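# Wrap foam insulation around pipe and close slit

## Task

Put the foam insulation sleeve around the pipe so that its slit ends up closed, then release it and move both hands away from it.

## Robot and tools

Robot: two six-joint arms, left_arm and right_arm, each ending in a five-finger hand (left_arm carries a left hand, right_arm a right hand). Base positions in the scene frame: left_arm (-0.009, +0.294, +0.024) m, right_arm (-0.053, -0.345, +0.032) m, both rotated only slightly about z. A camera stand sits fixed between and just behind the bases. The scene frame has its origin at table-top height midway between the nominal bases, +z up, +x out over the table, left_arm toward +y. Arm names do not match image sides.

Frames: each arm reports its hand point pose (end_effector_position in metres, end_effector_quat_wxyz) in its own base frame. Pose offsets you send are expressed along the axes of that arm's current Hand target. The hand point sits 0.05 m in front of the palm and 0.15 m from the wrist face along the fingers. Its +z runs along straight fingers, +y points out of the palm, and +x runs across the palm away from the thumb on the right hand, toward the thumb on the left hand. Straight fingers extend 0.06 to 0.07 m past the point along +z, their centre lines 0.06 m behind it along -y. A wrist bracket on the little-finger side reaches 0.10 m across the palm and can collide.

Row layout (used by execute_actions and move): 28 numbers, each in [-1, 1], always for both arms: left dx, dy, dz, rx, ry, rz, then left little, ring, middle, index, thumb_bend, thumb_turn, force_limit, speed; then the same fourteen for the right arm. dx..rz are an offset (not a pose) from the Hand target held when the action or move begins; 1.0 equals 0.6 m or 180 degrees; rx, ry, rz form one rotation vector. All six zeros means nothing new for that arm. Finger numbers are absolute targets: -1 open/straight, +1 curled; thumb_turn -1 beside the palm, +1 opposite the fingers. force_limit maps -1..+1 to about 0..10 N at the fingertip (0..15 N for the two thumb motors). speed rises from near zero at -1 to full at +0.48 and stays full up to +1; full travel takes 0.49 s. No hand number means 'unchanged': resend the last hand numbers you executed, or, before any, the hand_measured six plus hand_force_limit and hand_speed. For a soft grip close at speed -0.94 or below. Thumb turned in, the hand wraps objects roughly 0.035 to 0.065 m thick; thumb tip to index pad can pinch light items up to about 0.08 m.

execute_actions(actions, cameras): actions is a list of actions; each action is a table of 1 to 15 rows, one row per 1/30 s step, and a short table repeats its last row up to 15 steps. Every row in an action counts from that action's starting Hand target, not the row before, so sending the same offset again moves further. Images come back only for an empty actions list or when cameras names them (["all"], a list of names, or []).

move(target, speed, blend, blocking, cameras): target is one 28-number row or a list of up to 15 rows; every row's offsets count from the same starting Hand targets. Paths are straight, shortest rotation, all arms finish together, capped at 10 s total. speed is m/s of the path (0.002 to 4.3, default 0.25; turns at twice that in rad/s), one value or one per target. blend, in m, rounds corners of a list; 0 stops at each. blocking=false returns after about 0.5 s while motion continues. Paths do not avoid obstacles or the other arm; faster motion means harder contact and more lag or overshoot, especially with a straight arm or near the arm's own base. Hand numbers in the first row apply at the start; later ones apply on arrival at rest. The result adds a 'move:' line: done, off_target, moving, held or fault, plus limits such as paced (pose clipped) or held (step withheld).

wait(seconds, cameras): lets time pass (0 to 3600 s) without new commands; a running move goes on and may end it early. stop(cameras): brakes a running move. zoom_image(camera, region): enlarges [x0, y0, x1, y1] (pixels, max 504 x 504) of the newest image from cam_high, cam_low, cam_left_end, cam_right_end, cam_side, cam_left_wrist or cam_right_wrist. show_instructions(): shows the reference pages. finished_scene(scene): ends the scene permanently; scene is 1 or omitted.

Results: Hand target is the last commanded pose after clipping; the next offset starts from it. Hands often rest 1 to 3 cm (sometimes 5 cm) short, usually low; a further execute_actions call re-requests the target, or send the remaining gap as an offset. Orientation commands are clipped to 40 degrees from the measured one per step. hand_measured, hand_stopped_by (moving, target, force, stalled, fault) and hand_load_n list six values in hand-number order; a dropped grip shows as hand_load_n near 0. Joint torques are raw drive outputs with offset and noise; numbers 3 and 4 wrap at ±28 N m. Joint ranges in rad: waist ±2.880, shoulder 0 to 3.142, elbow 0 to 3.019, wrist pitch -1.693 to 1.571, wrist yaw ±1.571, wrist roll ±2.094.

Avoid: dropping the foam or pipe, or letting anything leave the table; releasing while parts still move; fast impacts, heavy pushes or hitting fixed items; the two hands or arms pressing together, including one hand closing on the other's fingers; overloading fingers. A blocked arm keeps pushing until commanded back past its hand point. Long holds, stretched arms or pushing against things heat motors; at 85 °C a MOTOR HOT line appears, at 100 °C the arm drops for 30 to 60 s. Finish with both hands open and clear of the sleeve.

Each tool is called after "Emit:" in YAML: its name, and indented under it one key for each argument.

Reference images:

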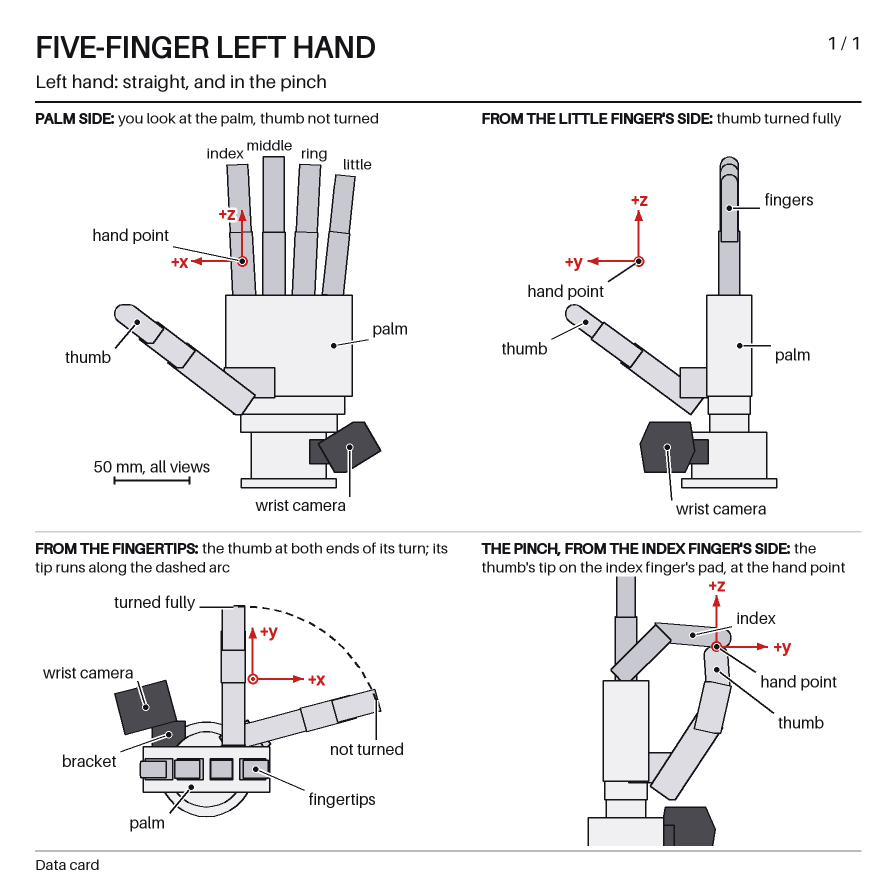

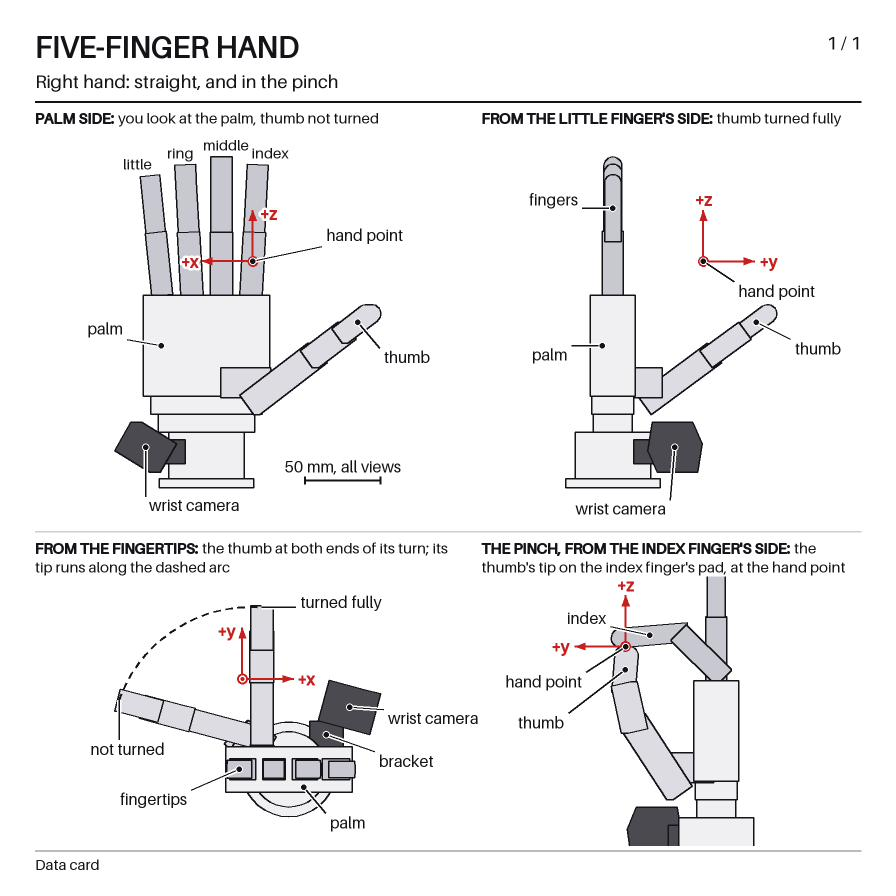

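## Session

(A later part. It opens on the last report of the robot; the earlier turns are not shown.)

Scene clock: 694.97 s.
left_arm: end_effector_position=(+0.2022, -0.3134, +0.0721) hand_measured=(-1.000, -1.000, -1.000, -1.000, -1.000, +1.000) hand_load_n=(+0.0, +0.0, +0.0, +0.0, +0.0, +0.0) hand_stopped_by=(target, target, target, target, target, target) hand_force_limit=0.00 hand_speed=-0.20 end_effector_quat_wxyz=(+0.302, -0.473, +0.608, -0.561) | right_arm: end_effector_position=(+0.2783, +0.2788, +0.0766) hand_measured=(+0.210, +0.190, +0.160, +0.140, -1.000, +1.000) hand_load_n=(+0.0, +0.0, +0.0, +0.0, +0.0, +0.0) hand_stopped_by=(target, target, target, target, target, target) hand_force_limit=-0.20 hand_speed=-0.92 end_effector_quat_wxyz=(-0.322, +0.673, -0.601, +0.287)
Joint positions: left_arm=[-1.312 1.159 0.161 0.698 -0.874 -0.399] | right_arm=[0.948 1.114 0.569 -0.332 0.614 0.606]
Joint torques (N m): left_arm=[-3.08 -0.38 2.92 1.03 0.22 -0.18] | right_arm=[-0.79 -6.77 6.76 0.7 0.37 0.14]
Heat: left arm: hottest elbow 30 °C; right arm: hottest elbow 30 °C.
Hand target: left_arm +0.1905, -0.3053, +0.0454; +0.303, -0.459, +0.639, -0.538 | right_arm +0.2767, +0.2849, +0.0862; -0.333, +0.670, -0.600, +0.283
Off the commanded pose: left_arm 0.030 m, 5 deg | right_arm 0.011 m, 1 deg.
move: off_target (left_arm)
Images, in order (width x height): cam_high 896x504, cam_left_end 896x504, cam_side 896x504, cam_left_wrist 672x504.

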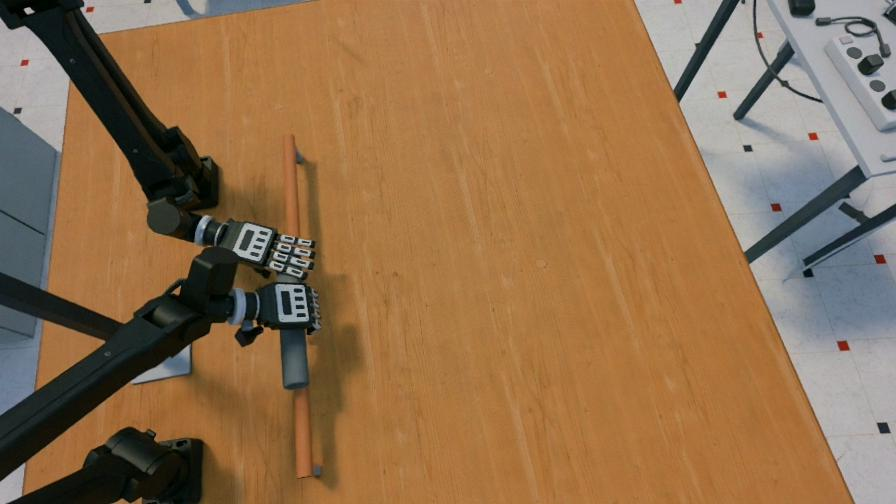

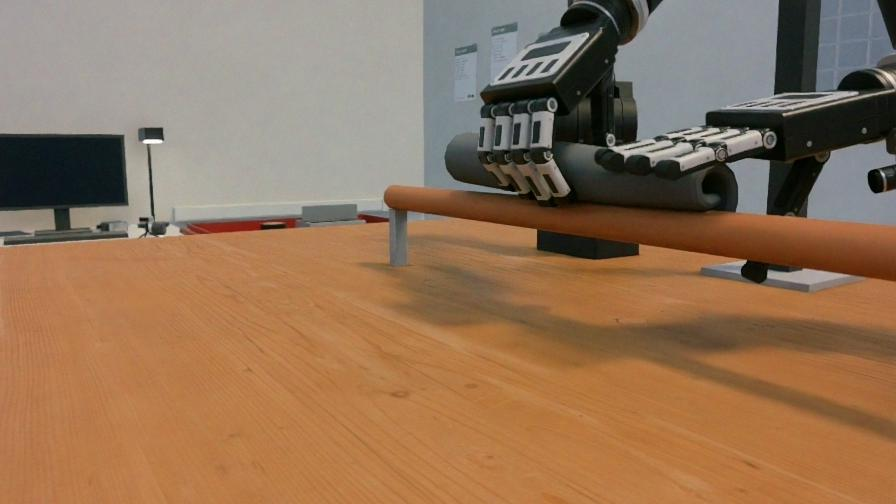

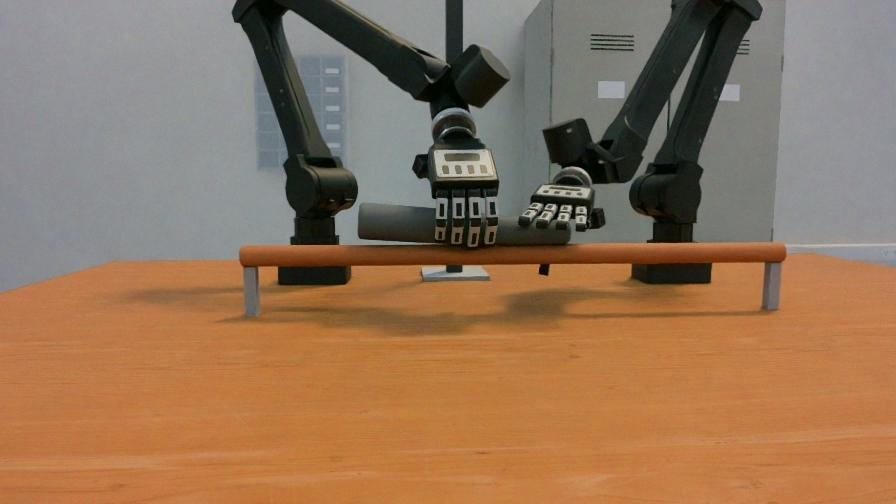

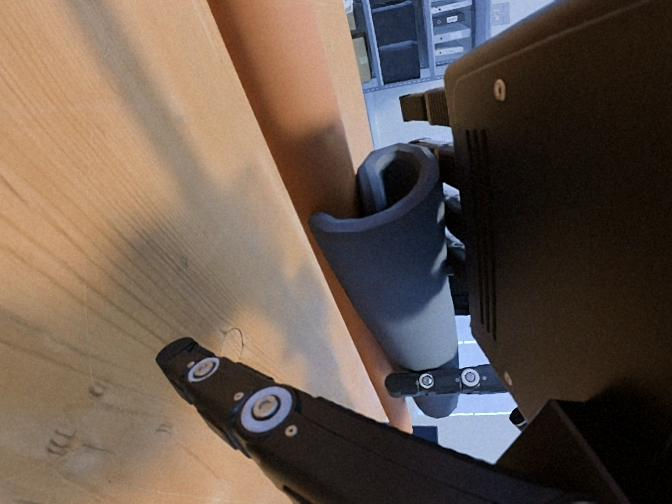

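Emit:
move:
  target: [-0.0027,0.0242,0.0059,0,0,0,-1,-1,-1,-1,-1,1,0,-0.2,0,0,0,0,0,0,0.21,0.19,0.16,0.14,-1,1,-0.2,-0.92]
  speed: 0.03
  cameras: ["cam_left_end","cam_side","cam_left_wrist","cam_high"]

Emit:
zoom_image:
  camera: "cam_left_end"
  region: [670, 130, 770, 230]

Emit:
zoom_image:
  camera: "cam_left_wrist"
  region: [270, 120, 470, 260]

Emit:
zoom_image:
  camera: "cam_side"
  region: [340, 180, 640, 290]

Scene clock: 696.30 s.
left_arm: end_effector_position=(+0.2043, -0.3150, +0.0643) hand_measured=(-1.000, -1.000, -1.000, -1.000, -1.000, +1.000) hand_load_n=(+0.0, +0.0, +0.0, +0.0, +0.0, +0.0) hand_stopped_by=(target, target, target, target, target, target) hand_force_limit=0.00 hand_speed=-0.20 end_effector_quat_wxyz=(+0.301, -0.478, +0.597, -0.569) | right_arm: end_effector_position=(+0.2783, +0.2788, +0.0766) hand_measured=(+0.210, +0.190, +0.160, +0.140, -1.000, +1.000) hand_load_n=(+0.5, +0.0, +0.0, +1.0, +0.0, +0.0) hand_stopped_by=(target, target, target, target, target, target) hand_force_limit=-0.20 hand_speed=-0.92 end_effector_quat_wxyz=(-0.322, +0.673, -0.601, +0.287)
Joint positions: left_arm=[-1.312 1.254 0.149 0.83 -0.885 -0.403] | right_arm=[0.948 1.114 0.569 -0.332 0.614 0.606]
Joint torques (N m): left_arm=[-3.37 0.26 2.13 0.62 0.67 -0.14] | right_arm=[-0.15 -6.71 6.64 0.73 0.38 0.1]
Heat: left arm: hottest elbow 30 °C; right arm: hottest elbow 29 °C.
Hand target: left_arm +0.1905, -0.3053, +0.0303; +0.303, -0.459, +0.639, -0.538 | right_arm +0.2767, +0.2849, +0.0862; -0.333, +0.670, -0.600, +0.283
Off the commanded pose: left_arm 0.038 m, 6 deg | right_arm 0.011 m, 1 deg.
move: off_target (left_arm)
Images, in order (width x height): cam_high 896x504, cam_left_end 896x504, cam_side 896x504, cam_left_wrist 672x504.

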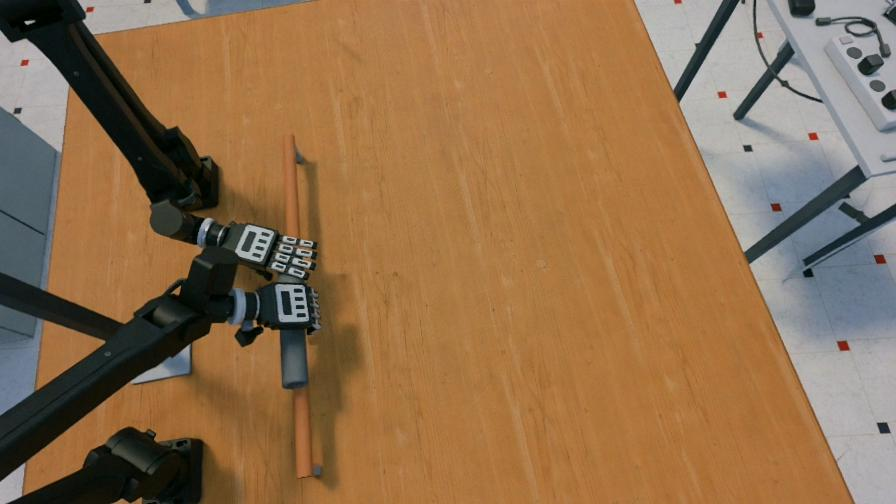

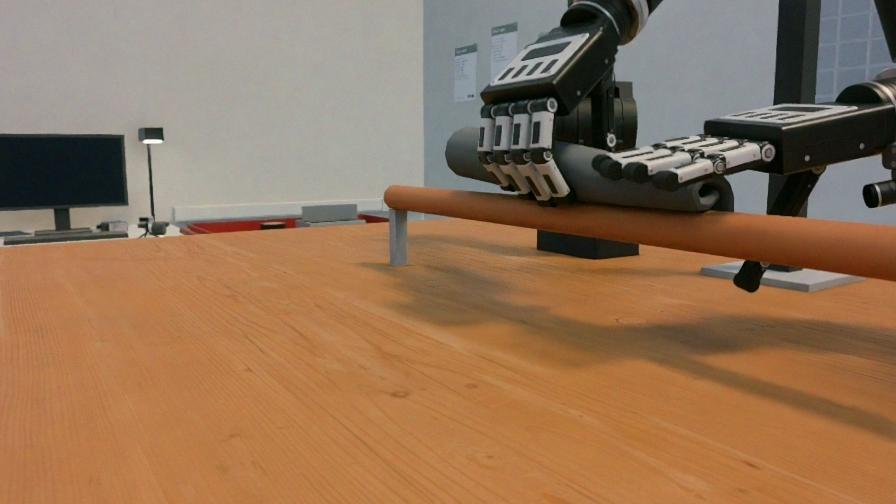

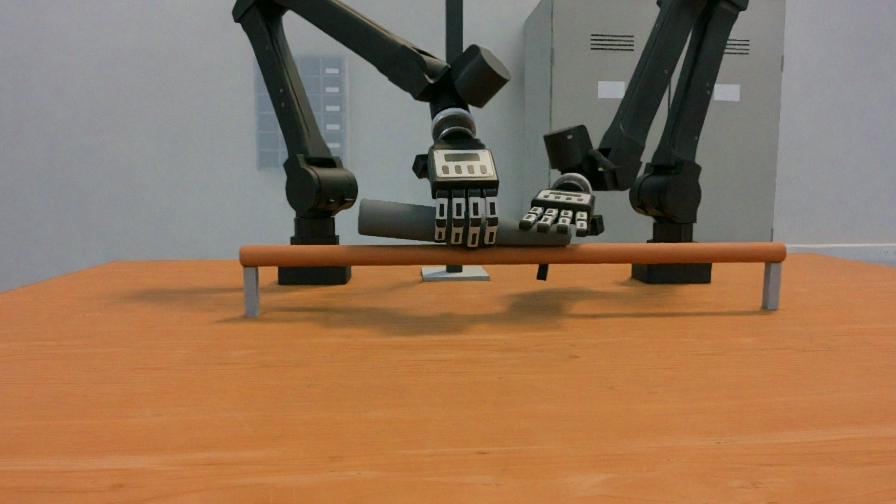

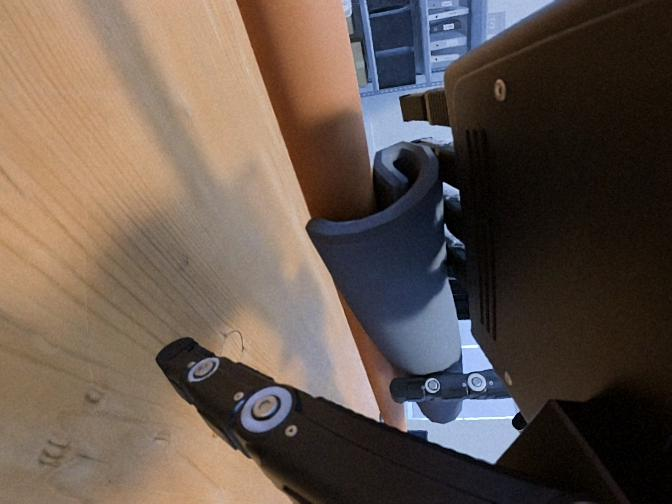

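Scaled by 5.040.

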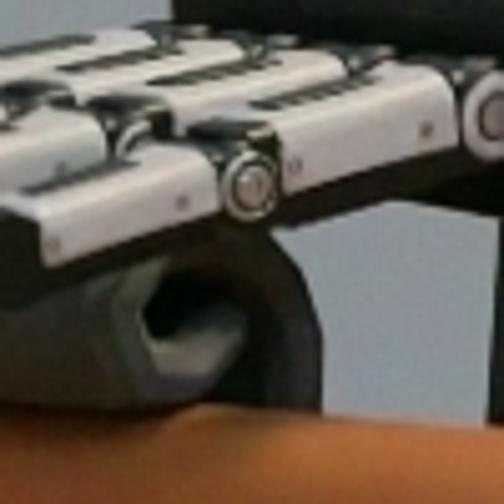

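Scaled by 2.520 from the camera's image (finer frame: 960x720).

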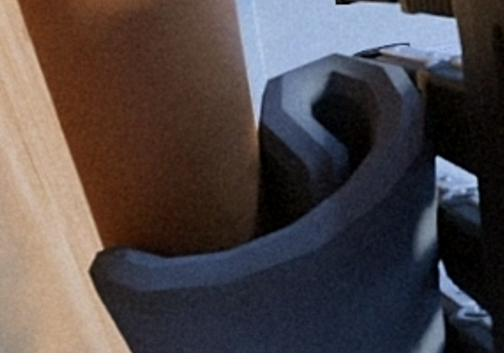

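Scaled by 1.680.

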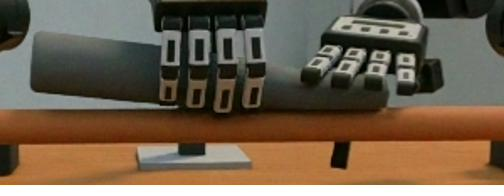

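Emit:
move:
  target: [0.0089,-0.0805,-0.0198,0,0,0,-1,-1,-1,-1,-1,1,0,-0.2,0,0,0,0,0,0,0.21,0.19,0.16,0.14,-1,1,-0.2,-0.92]
  speed: 0.04
  cameras: ["cam_left_end","cam_side","cam_left_wrist","cam_high"]

Emit:
zoom_image:
  camera: "cam_left_end"
  region: [650, 110, 770, 230]

Emit:
zoom_image:
  camera: "cam_left_wrist"
  region: [270, 120, 470, 260]

Emit:
zoom_image:
  camera: "cam_side"
  region: [340, 180, 640, 290]

Scene clock: 698.53 s.
left_arm: end_effector_position=(+0.1943, -0.2992, +0.0797) hand_measured=(-1.000, -1.000, -1.000, -1.000, -1.000, +1.000) hand_load_n=(+0.0, +0.0, +0.0, +0.0, +0.0, +0.0) hand_stopped_by=(target, target, target, target, target, target) hand_force_limit=0.00 hand_speed=-0.20 end_effector_quat_wxyz=(+0.304, -0.466, +0.629, -0.543) | right_arm: end_effector_position=(+0.2778, +0.2793, +0.0766) hand_measured=(+0.210, +0.190, +0.160, +0.140, -1.000, +1.000) hand_load_n=(+0.0, +0.0, +0.0, +0.0, +0.0, +0.0) hand_stopped_by=(target, target, target, target, target, target) hand_force_limit=-0.20 hand_speed=-0.92 end_effector_quat_wxyz=(-0.322, +0.673, -0.601, +0.286)
Joint positions: left_arm=[-1.32 0.983 0.162 0.465 -0.866 -0.403] | right_arm=[0.95 1.114 0.569 -0.332 0.614 0.607]
Joint torques (N m): left_arm=[-2.73 -1.67 6.91 0.46 -0.22 -0.15] | right_arm=[-0.32 -6.95 6.65 0.57 0.41 0.14]
Heat: left arm: hottest elbow 30 °C; right arm: hottest elbow 29 °C.
Hand target: left_arm +0.1905, -0.3054, +0.0804; +0.303, -0.459, +0.639, -0.538 | right_arm +0.2767, +0.2849, +0.0862; -0.333, +0.670, -0.600, +0.283
Off the commanded pose: left_arm 0.007 m, 2 deg | right_arm 0.011 m, 1 deg.
move: done
Images, in order (width x height): cam_high 896x504, cam_left_end 896x504, cam_side 896x504, cam_left_wrist 672x504.

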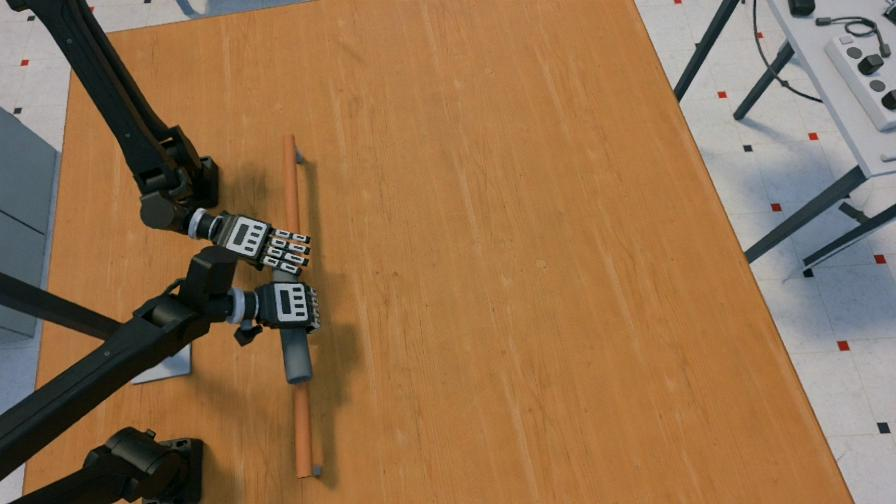

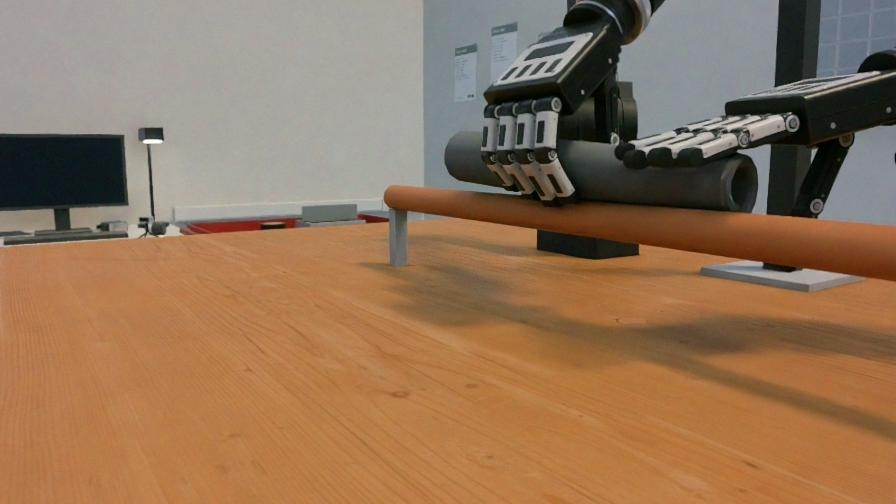

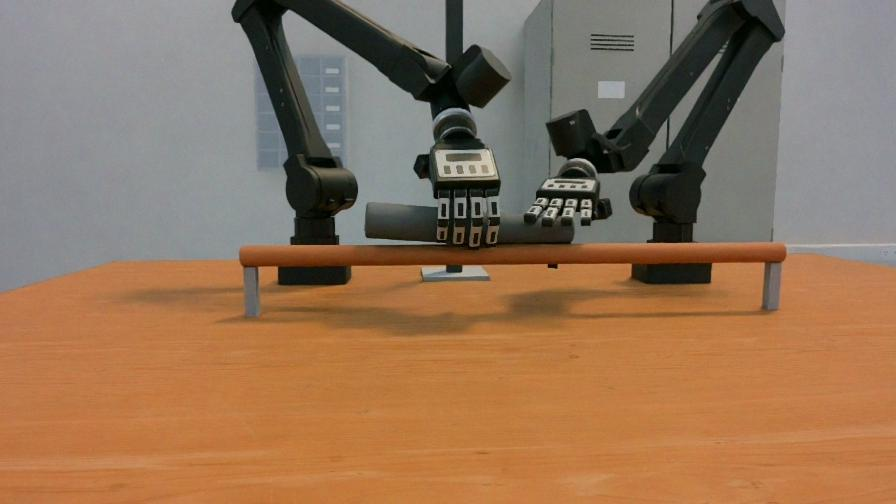

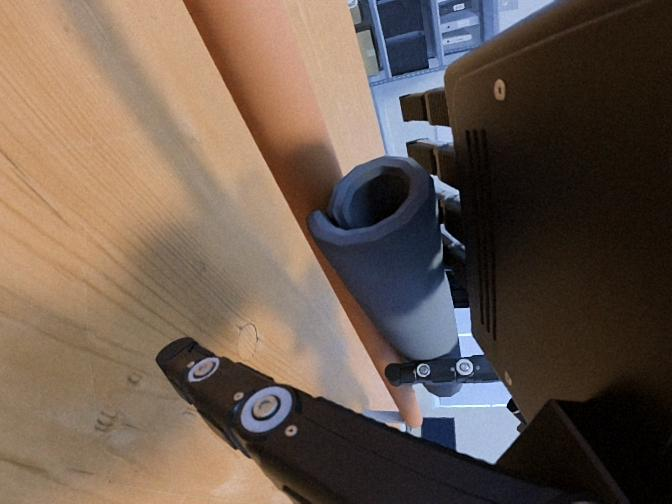

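Scaled by 4.200.

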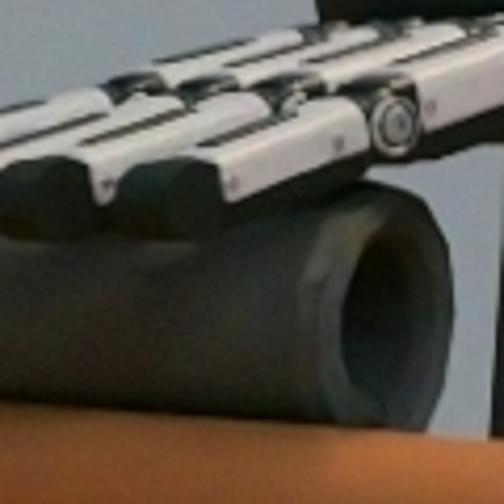

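Scaled by 2.520 from the camera's image (finer frame: 960x720).

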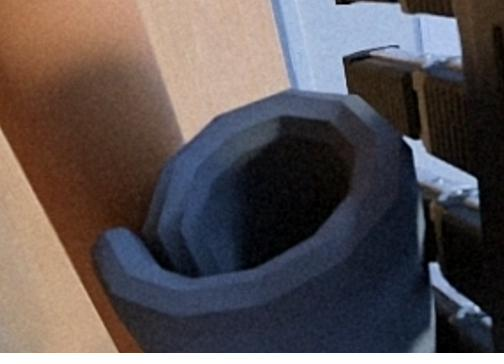

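Scaled by 1.680.

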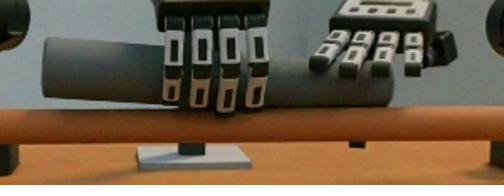

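Emit:
move:
  target: [0.0053,-0.0483,-0.0119,0,0,0,-1,-1,-1,-1,-1,1,0,-0.2,0,0,0,0,0,0,0.21,0.19,0.16,0.14,-1,1,-0.2,-0.92]
  speed: 0.04
  cameras: ["all"]

Emit:
zoom_image:
  camera: "cam_left_end"
  region: [650, 110, 770, 230]

Emit:
zoom_image:
  camera: "cam_left_wrist"
  region: [230, 150, 430, 290]

Emit:
zoom_image:
  camera: "cam_high"
  region: [230, 220, 350, 400]

Scene clock: 700.17 s.
left_arm: end_effector_position=(+0.1912, -0.2880, +0.0884) hand_measured=(-1.000, -1.000, -1.000, -1.000, -1.000, +1.000) hand_load_n=(+0.0, +0.0, +0.0, +0.0, +0.0, +0.0) hand_stopped_by=(target, target, target, target, target, target) hand_force_limit=0.00 hand_speed=-0.20 end_effector_quat_wxyz=(+0.312, -0.461, +0.646, -0.523) | right_arm: end_effector_position=(+0.2778, +0.2793, +0.0766) hand_measured=(+0.210, +0.190, +0.160, +0.140, -1.000, +1.000) hand_load_n=(+0.5, +0.0, +0.0, +0.5, +0.0, +0.0) hand_stopped_by=(target, target, target, target, target, target) hand_force_limit=-0.20 hand_speed=-0.92 end_effector_quat_wxyz=(-0.322, +0.673, -0.601, +0.286)
Joint positions: left_arm=[-1.32 0.855 0.186 0.258 -0.865 -0.403] | right_arm=[0.95 1.114 0.569 -0.332 0.614 0.607]
Joint torques (N m): left_arm=[-2.67 -1.96 9.44 1.13 -0.29 -0.15] | right_arm=[-0.5 -6.71 6.68 0.72 0.42 0.12]
Heat: left arm: hottest elbow 30 °C; right arm: hottest elbow 29 °C.
Hand target: left_arm +0.1904, -0.3052, +0.1103; +0.303, -0.459, +0.639, -0.538 | right_arm +0.2767, +0.2849, +0.0862; -0.333, +0.670, -0.600, +0.283
Off the commanded pose: left_arm 0.028 m, 2 deg | right_arm 0.011 m, 1 deg.
move: off_target (left_arm)

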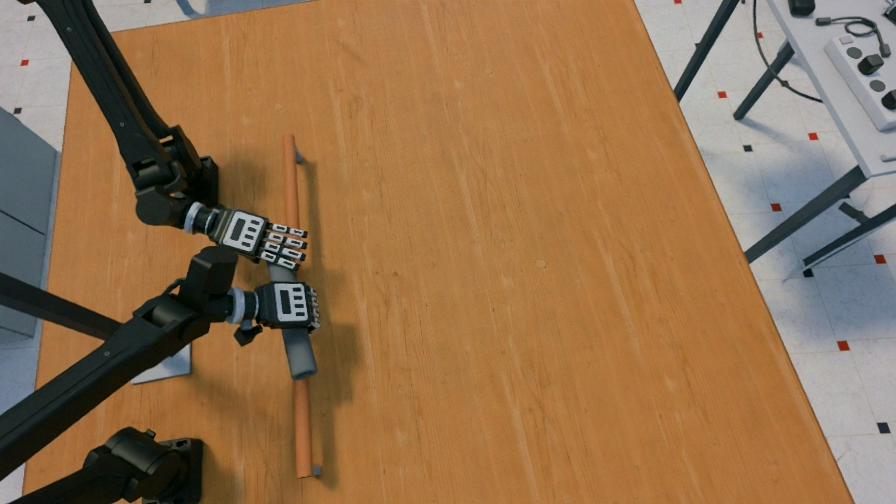

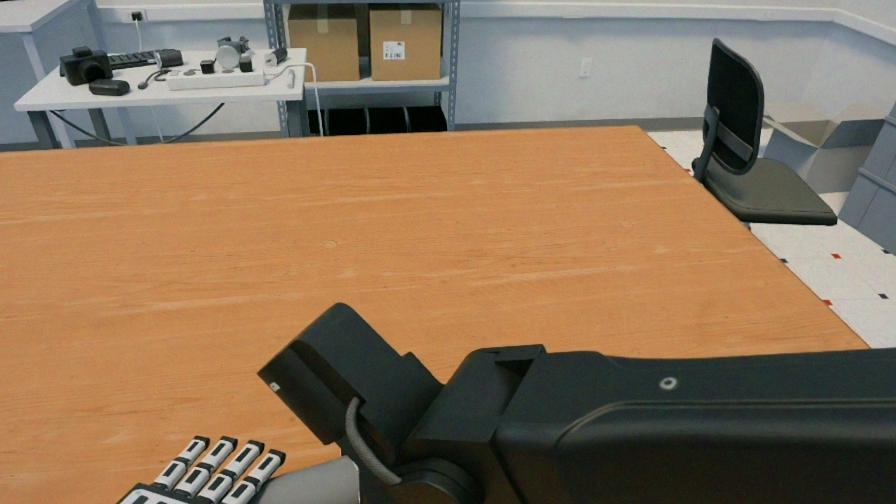

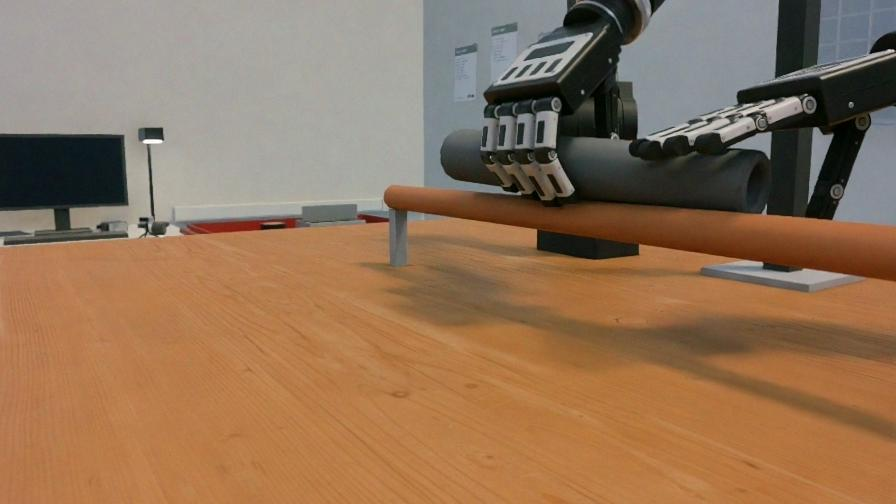

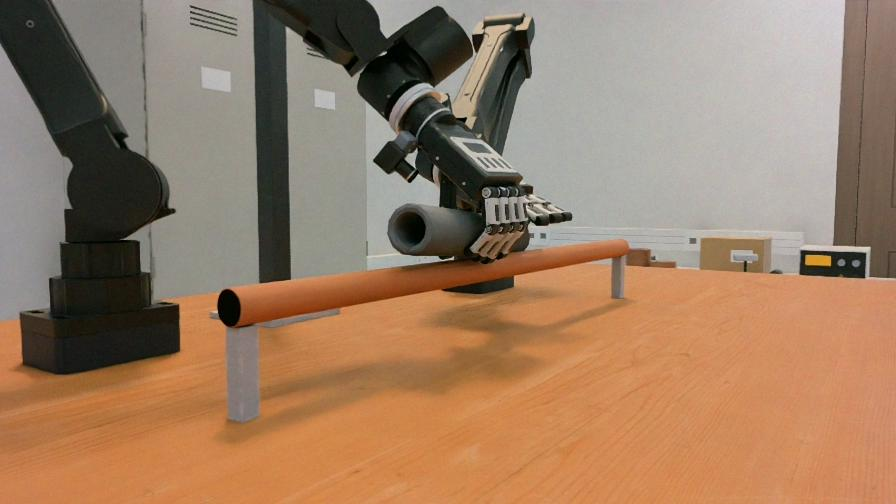

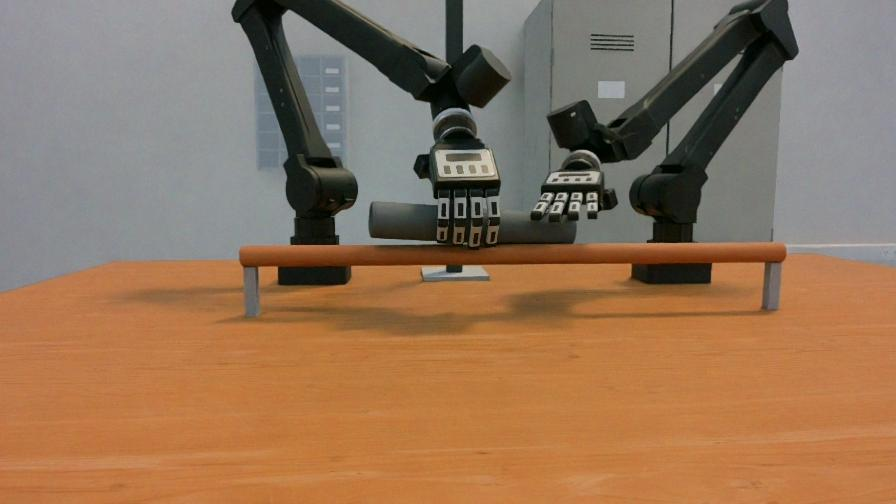

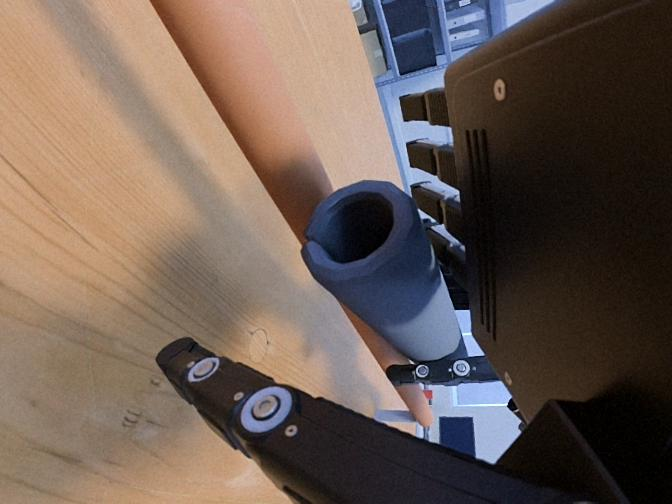

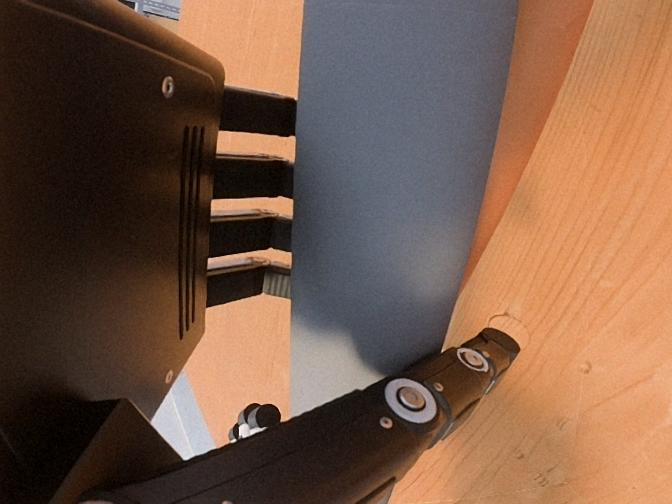

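Scaled by 4.200.

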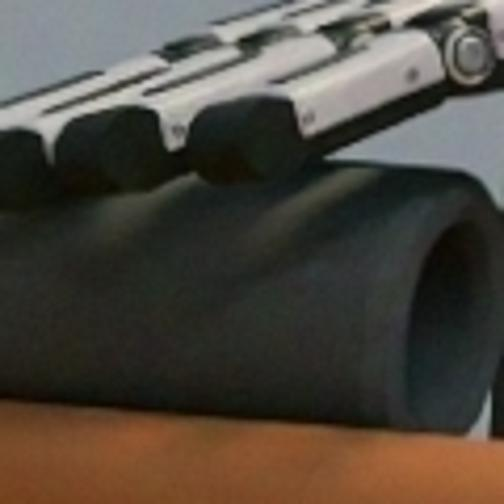

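Scaled by 2.520 from the camera's image (finer frame: 960x720).

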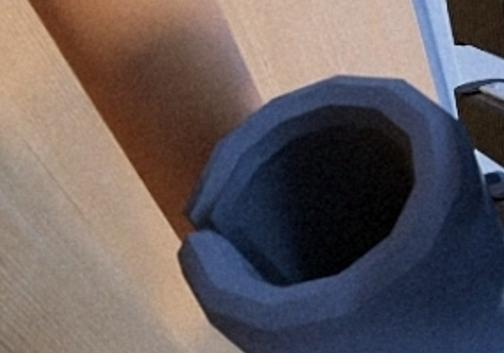

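Scaled by 2.800.

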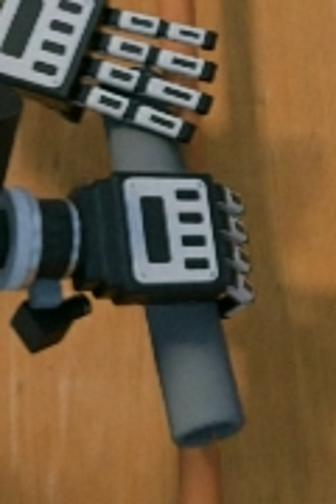

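Emit:
move:
  target: [0.0071,-0.0644,-0.0158,0,0,0,-1,-1,-1,-1,-1,1,0,-0.2,0,0,0,0,0,0,0.21,0.19,0.16,0.14,-1,1,-0.2,-0.92]
  speed: 0.06
  cameras: ["cam_left_end","cam_side","cam_right_end","cam_left_wrist","cam_high"]

Emit:
zoom_image:
  camera: "cam_left_end"
  region: [650, 110, 810, 250]

Emit:
zoom_image:
  camera: "cam_left_wrist"
  region: [170, 210, 370, 350]

Emit:
zoom_image:
  camera: "cam_right_end"
  region: [360, 180, 460, 280]

Scene clock: 701.80 s.
left_arm: end_effector_position=(+0.1915, -0.2901, +0.1245) hand_measured=(-1.000, -1.000, -1.000, -1.000, -1.000, +1.000) hand_load_n=(+0.0, +0.0, +0.0, +0.0, +0.0, +0.0) hand_stopped_by=(target, target, target, target, target, target) hand_force_limit=0.00 hand_speed=-0.20 end_effector_quat_wxyz=(+0.312, -0.461, +0.647, -0.521) | right_arm: end_effector_position=(+0.2778, +0.2793, +0.0766) hand_measured=(+0.210, +0.190, +0.160, +0.140, -1.000, +1.000) hand_load_n=(+0.0, +0.0, +0.0, +0.5, +0.0, +0.0) hand_stopped_by=(target, target, target, target, target, target) hand_force_limit=-0.20 hand_speed=-0.92 end_effector_quat_wxyz=(-0.322, +0.673, -0.601, +0.286)
Joint positions: left_arm=[-1.32 0.736 0.262 0.059 -0.864 -0.403] | right_arm=[0.95 1.114 0.569 -0.332 0.614 0.607]
Joint torques (N m): left_arm=[-3.14 -1.44 10.48 1.17 -0.31 -0.14] | right_arm=[-0.21 -6.77 6.65 0.55 0.41 0.11]
Heat: left arm: hottest elbow 30 °C; right arm: hottest elbow 29 °C.
Hand target: left_arm +0.1905, -0.3052, +0.1504; +0.303, -0.459, +0.639, -0.538 | right_arm +0.2767, +0.2849, +0.0862; -0.333, +0.670, -0.600, +0.283
Off the commanded pose: left_arm 0.030 m, 2 deg | right_arm 0.011 m, 1 deg.
move: off_target (left_arm)
Images, in order (width x height): cam_high 896x504, cam_left_end 896x504, cam_right_end 896x504, cam_side 896x504, cam_left_wrist 672x504.

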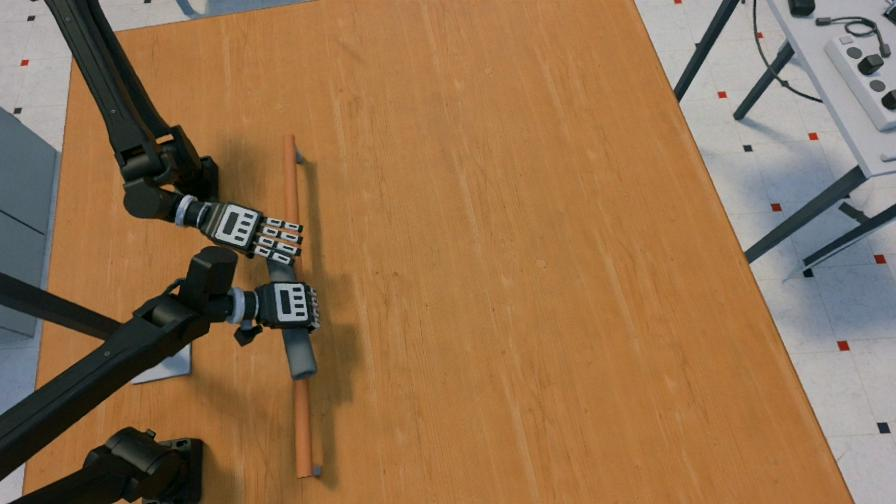

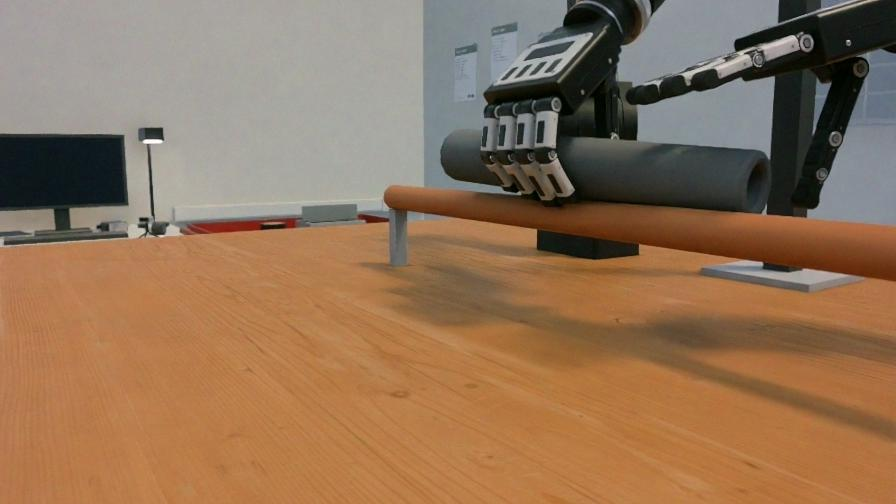

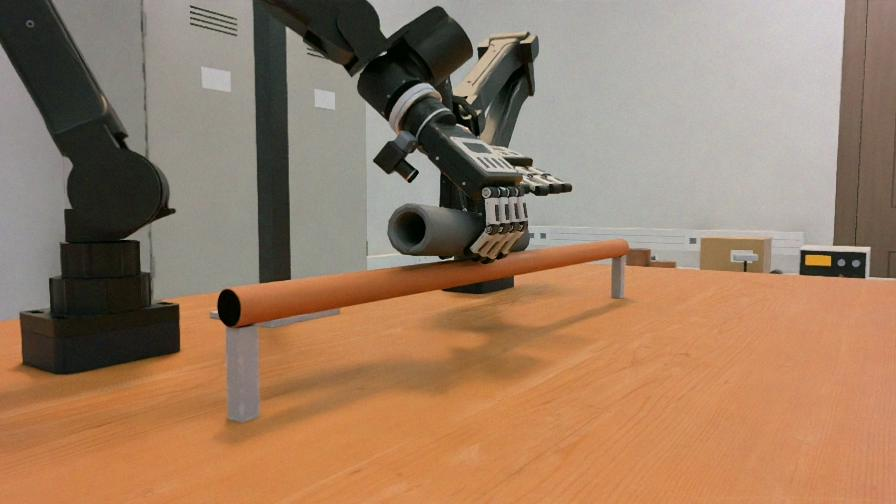

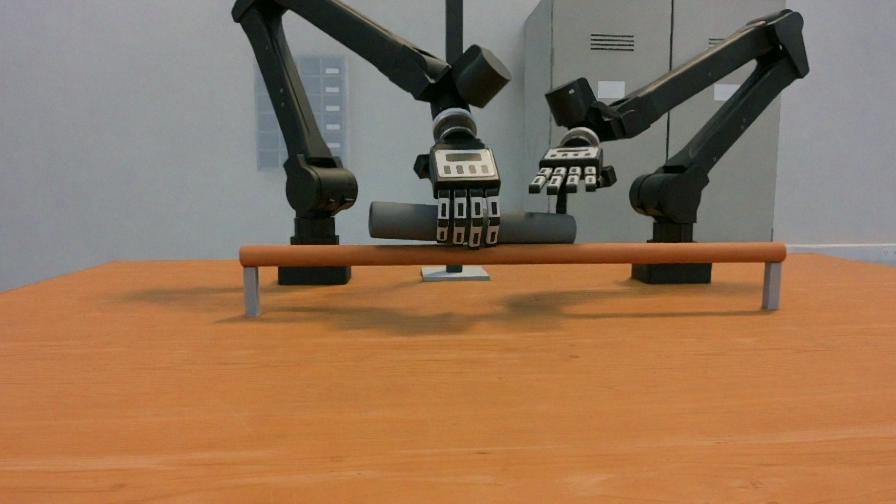

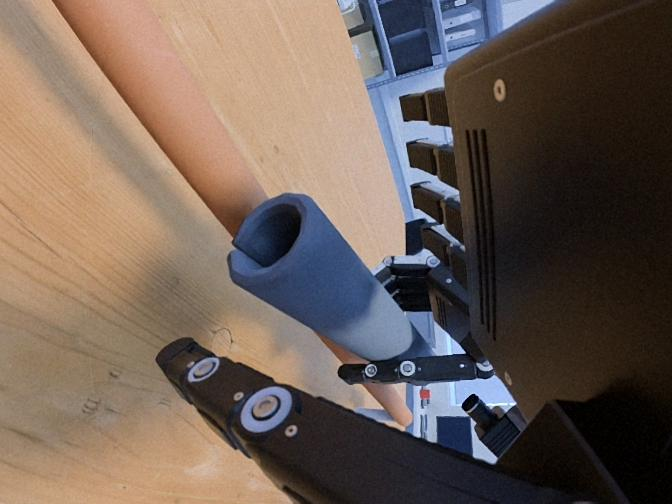

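Scaled by 3.150.

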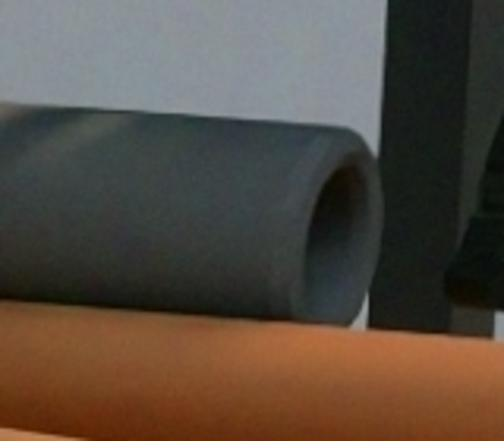

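Scaled by 2.520 from the camera's image (finer frame: 960x720).

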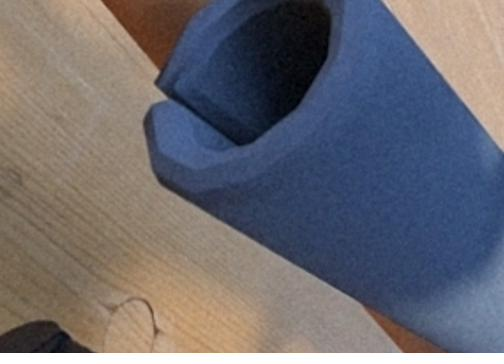

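Scaled by 5.040.

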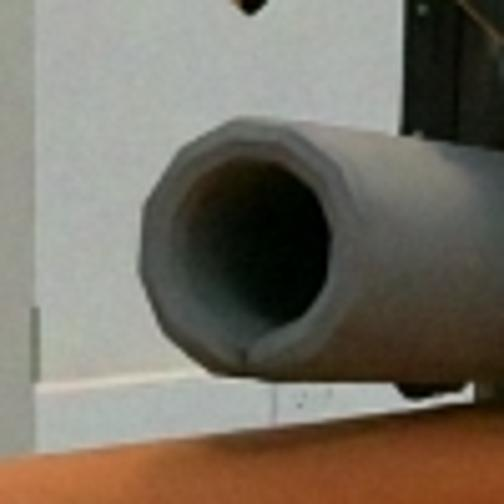

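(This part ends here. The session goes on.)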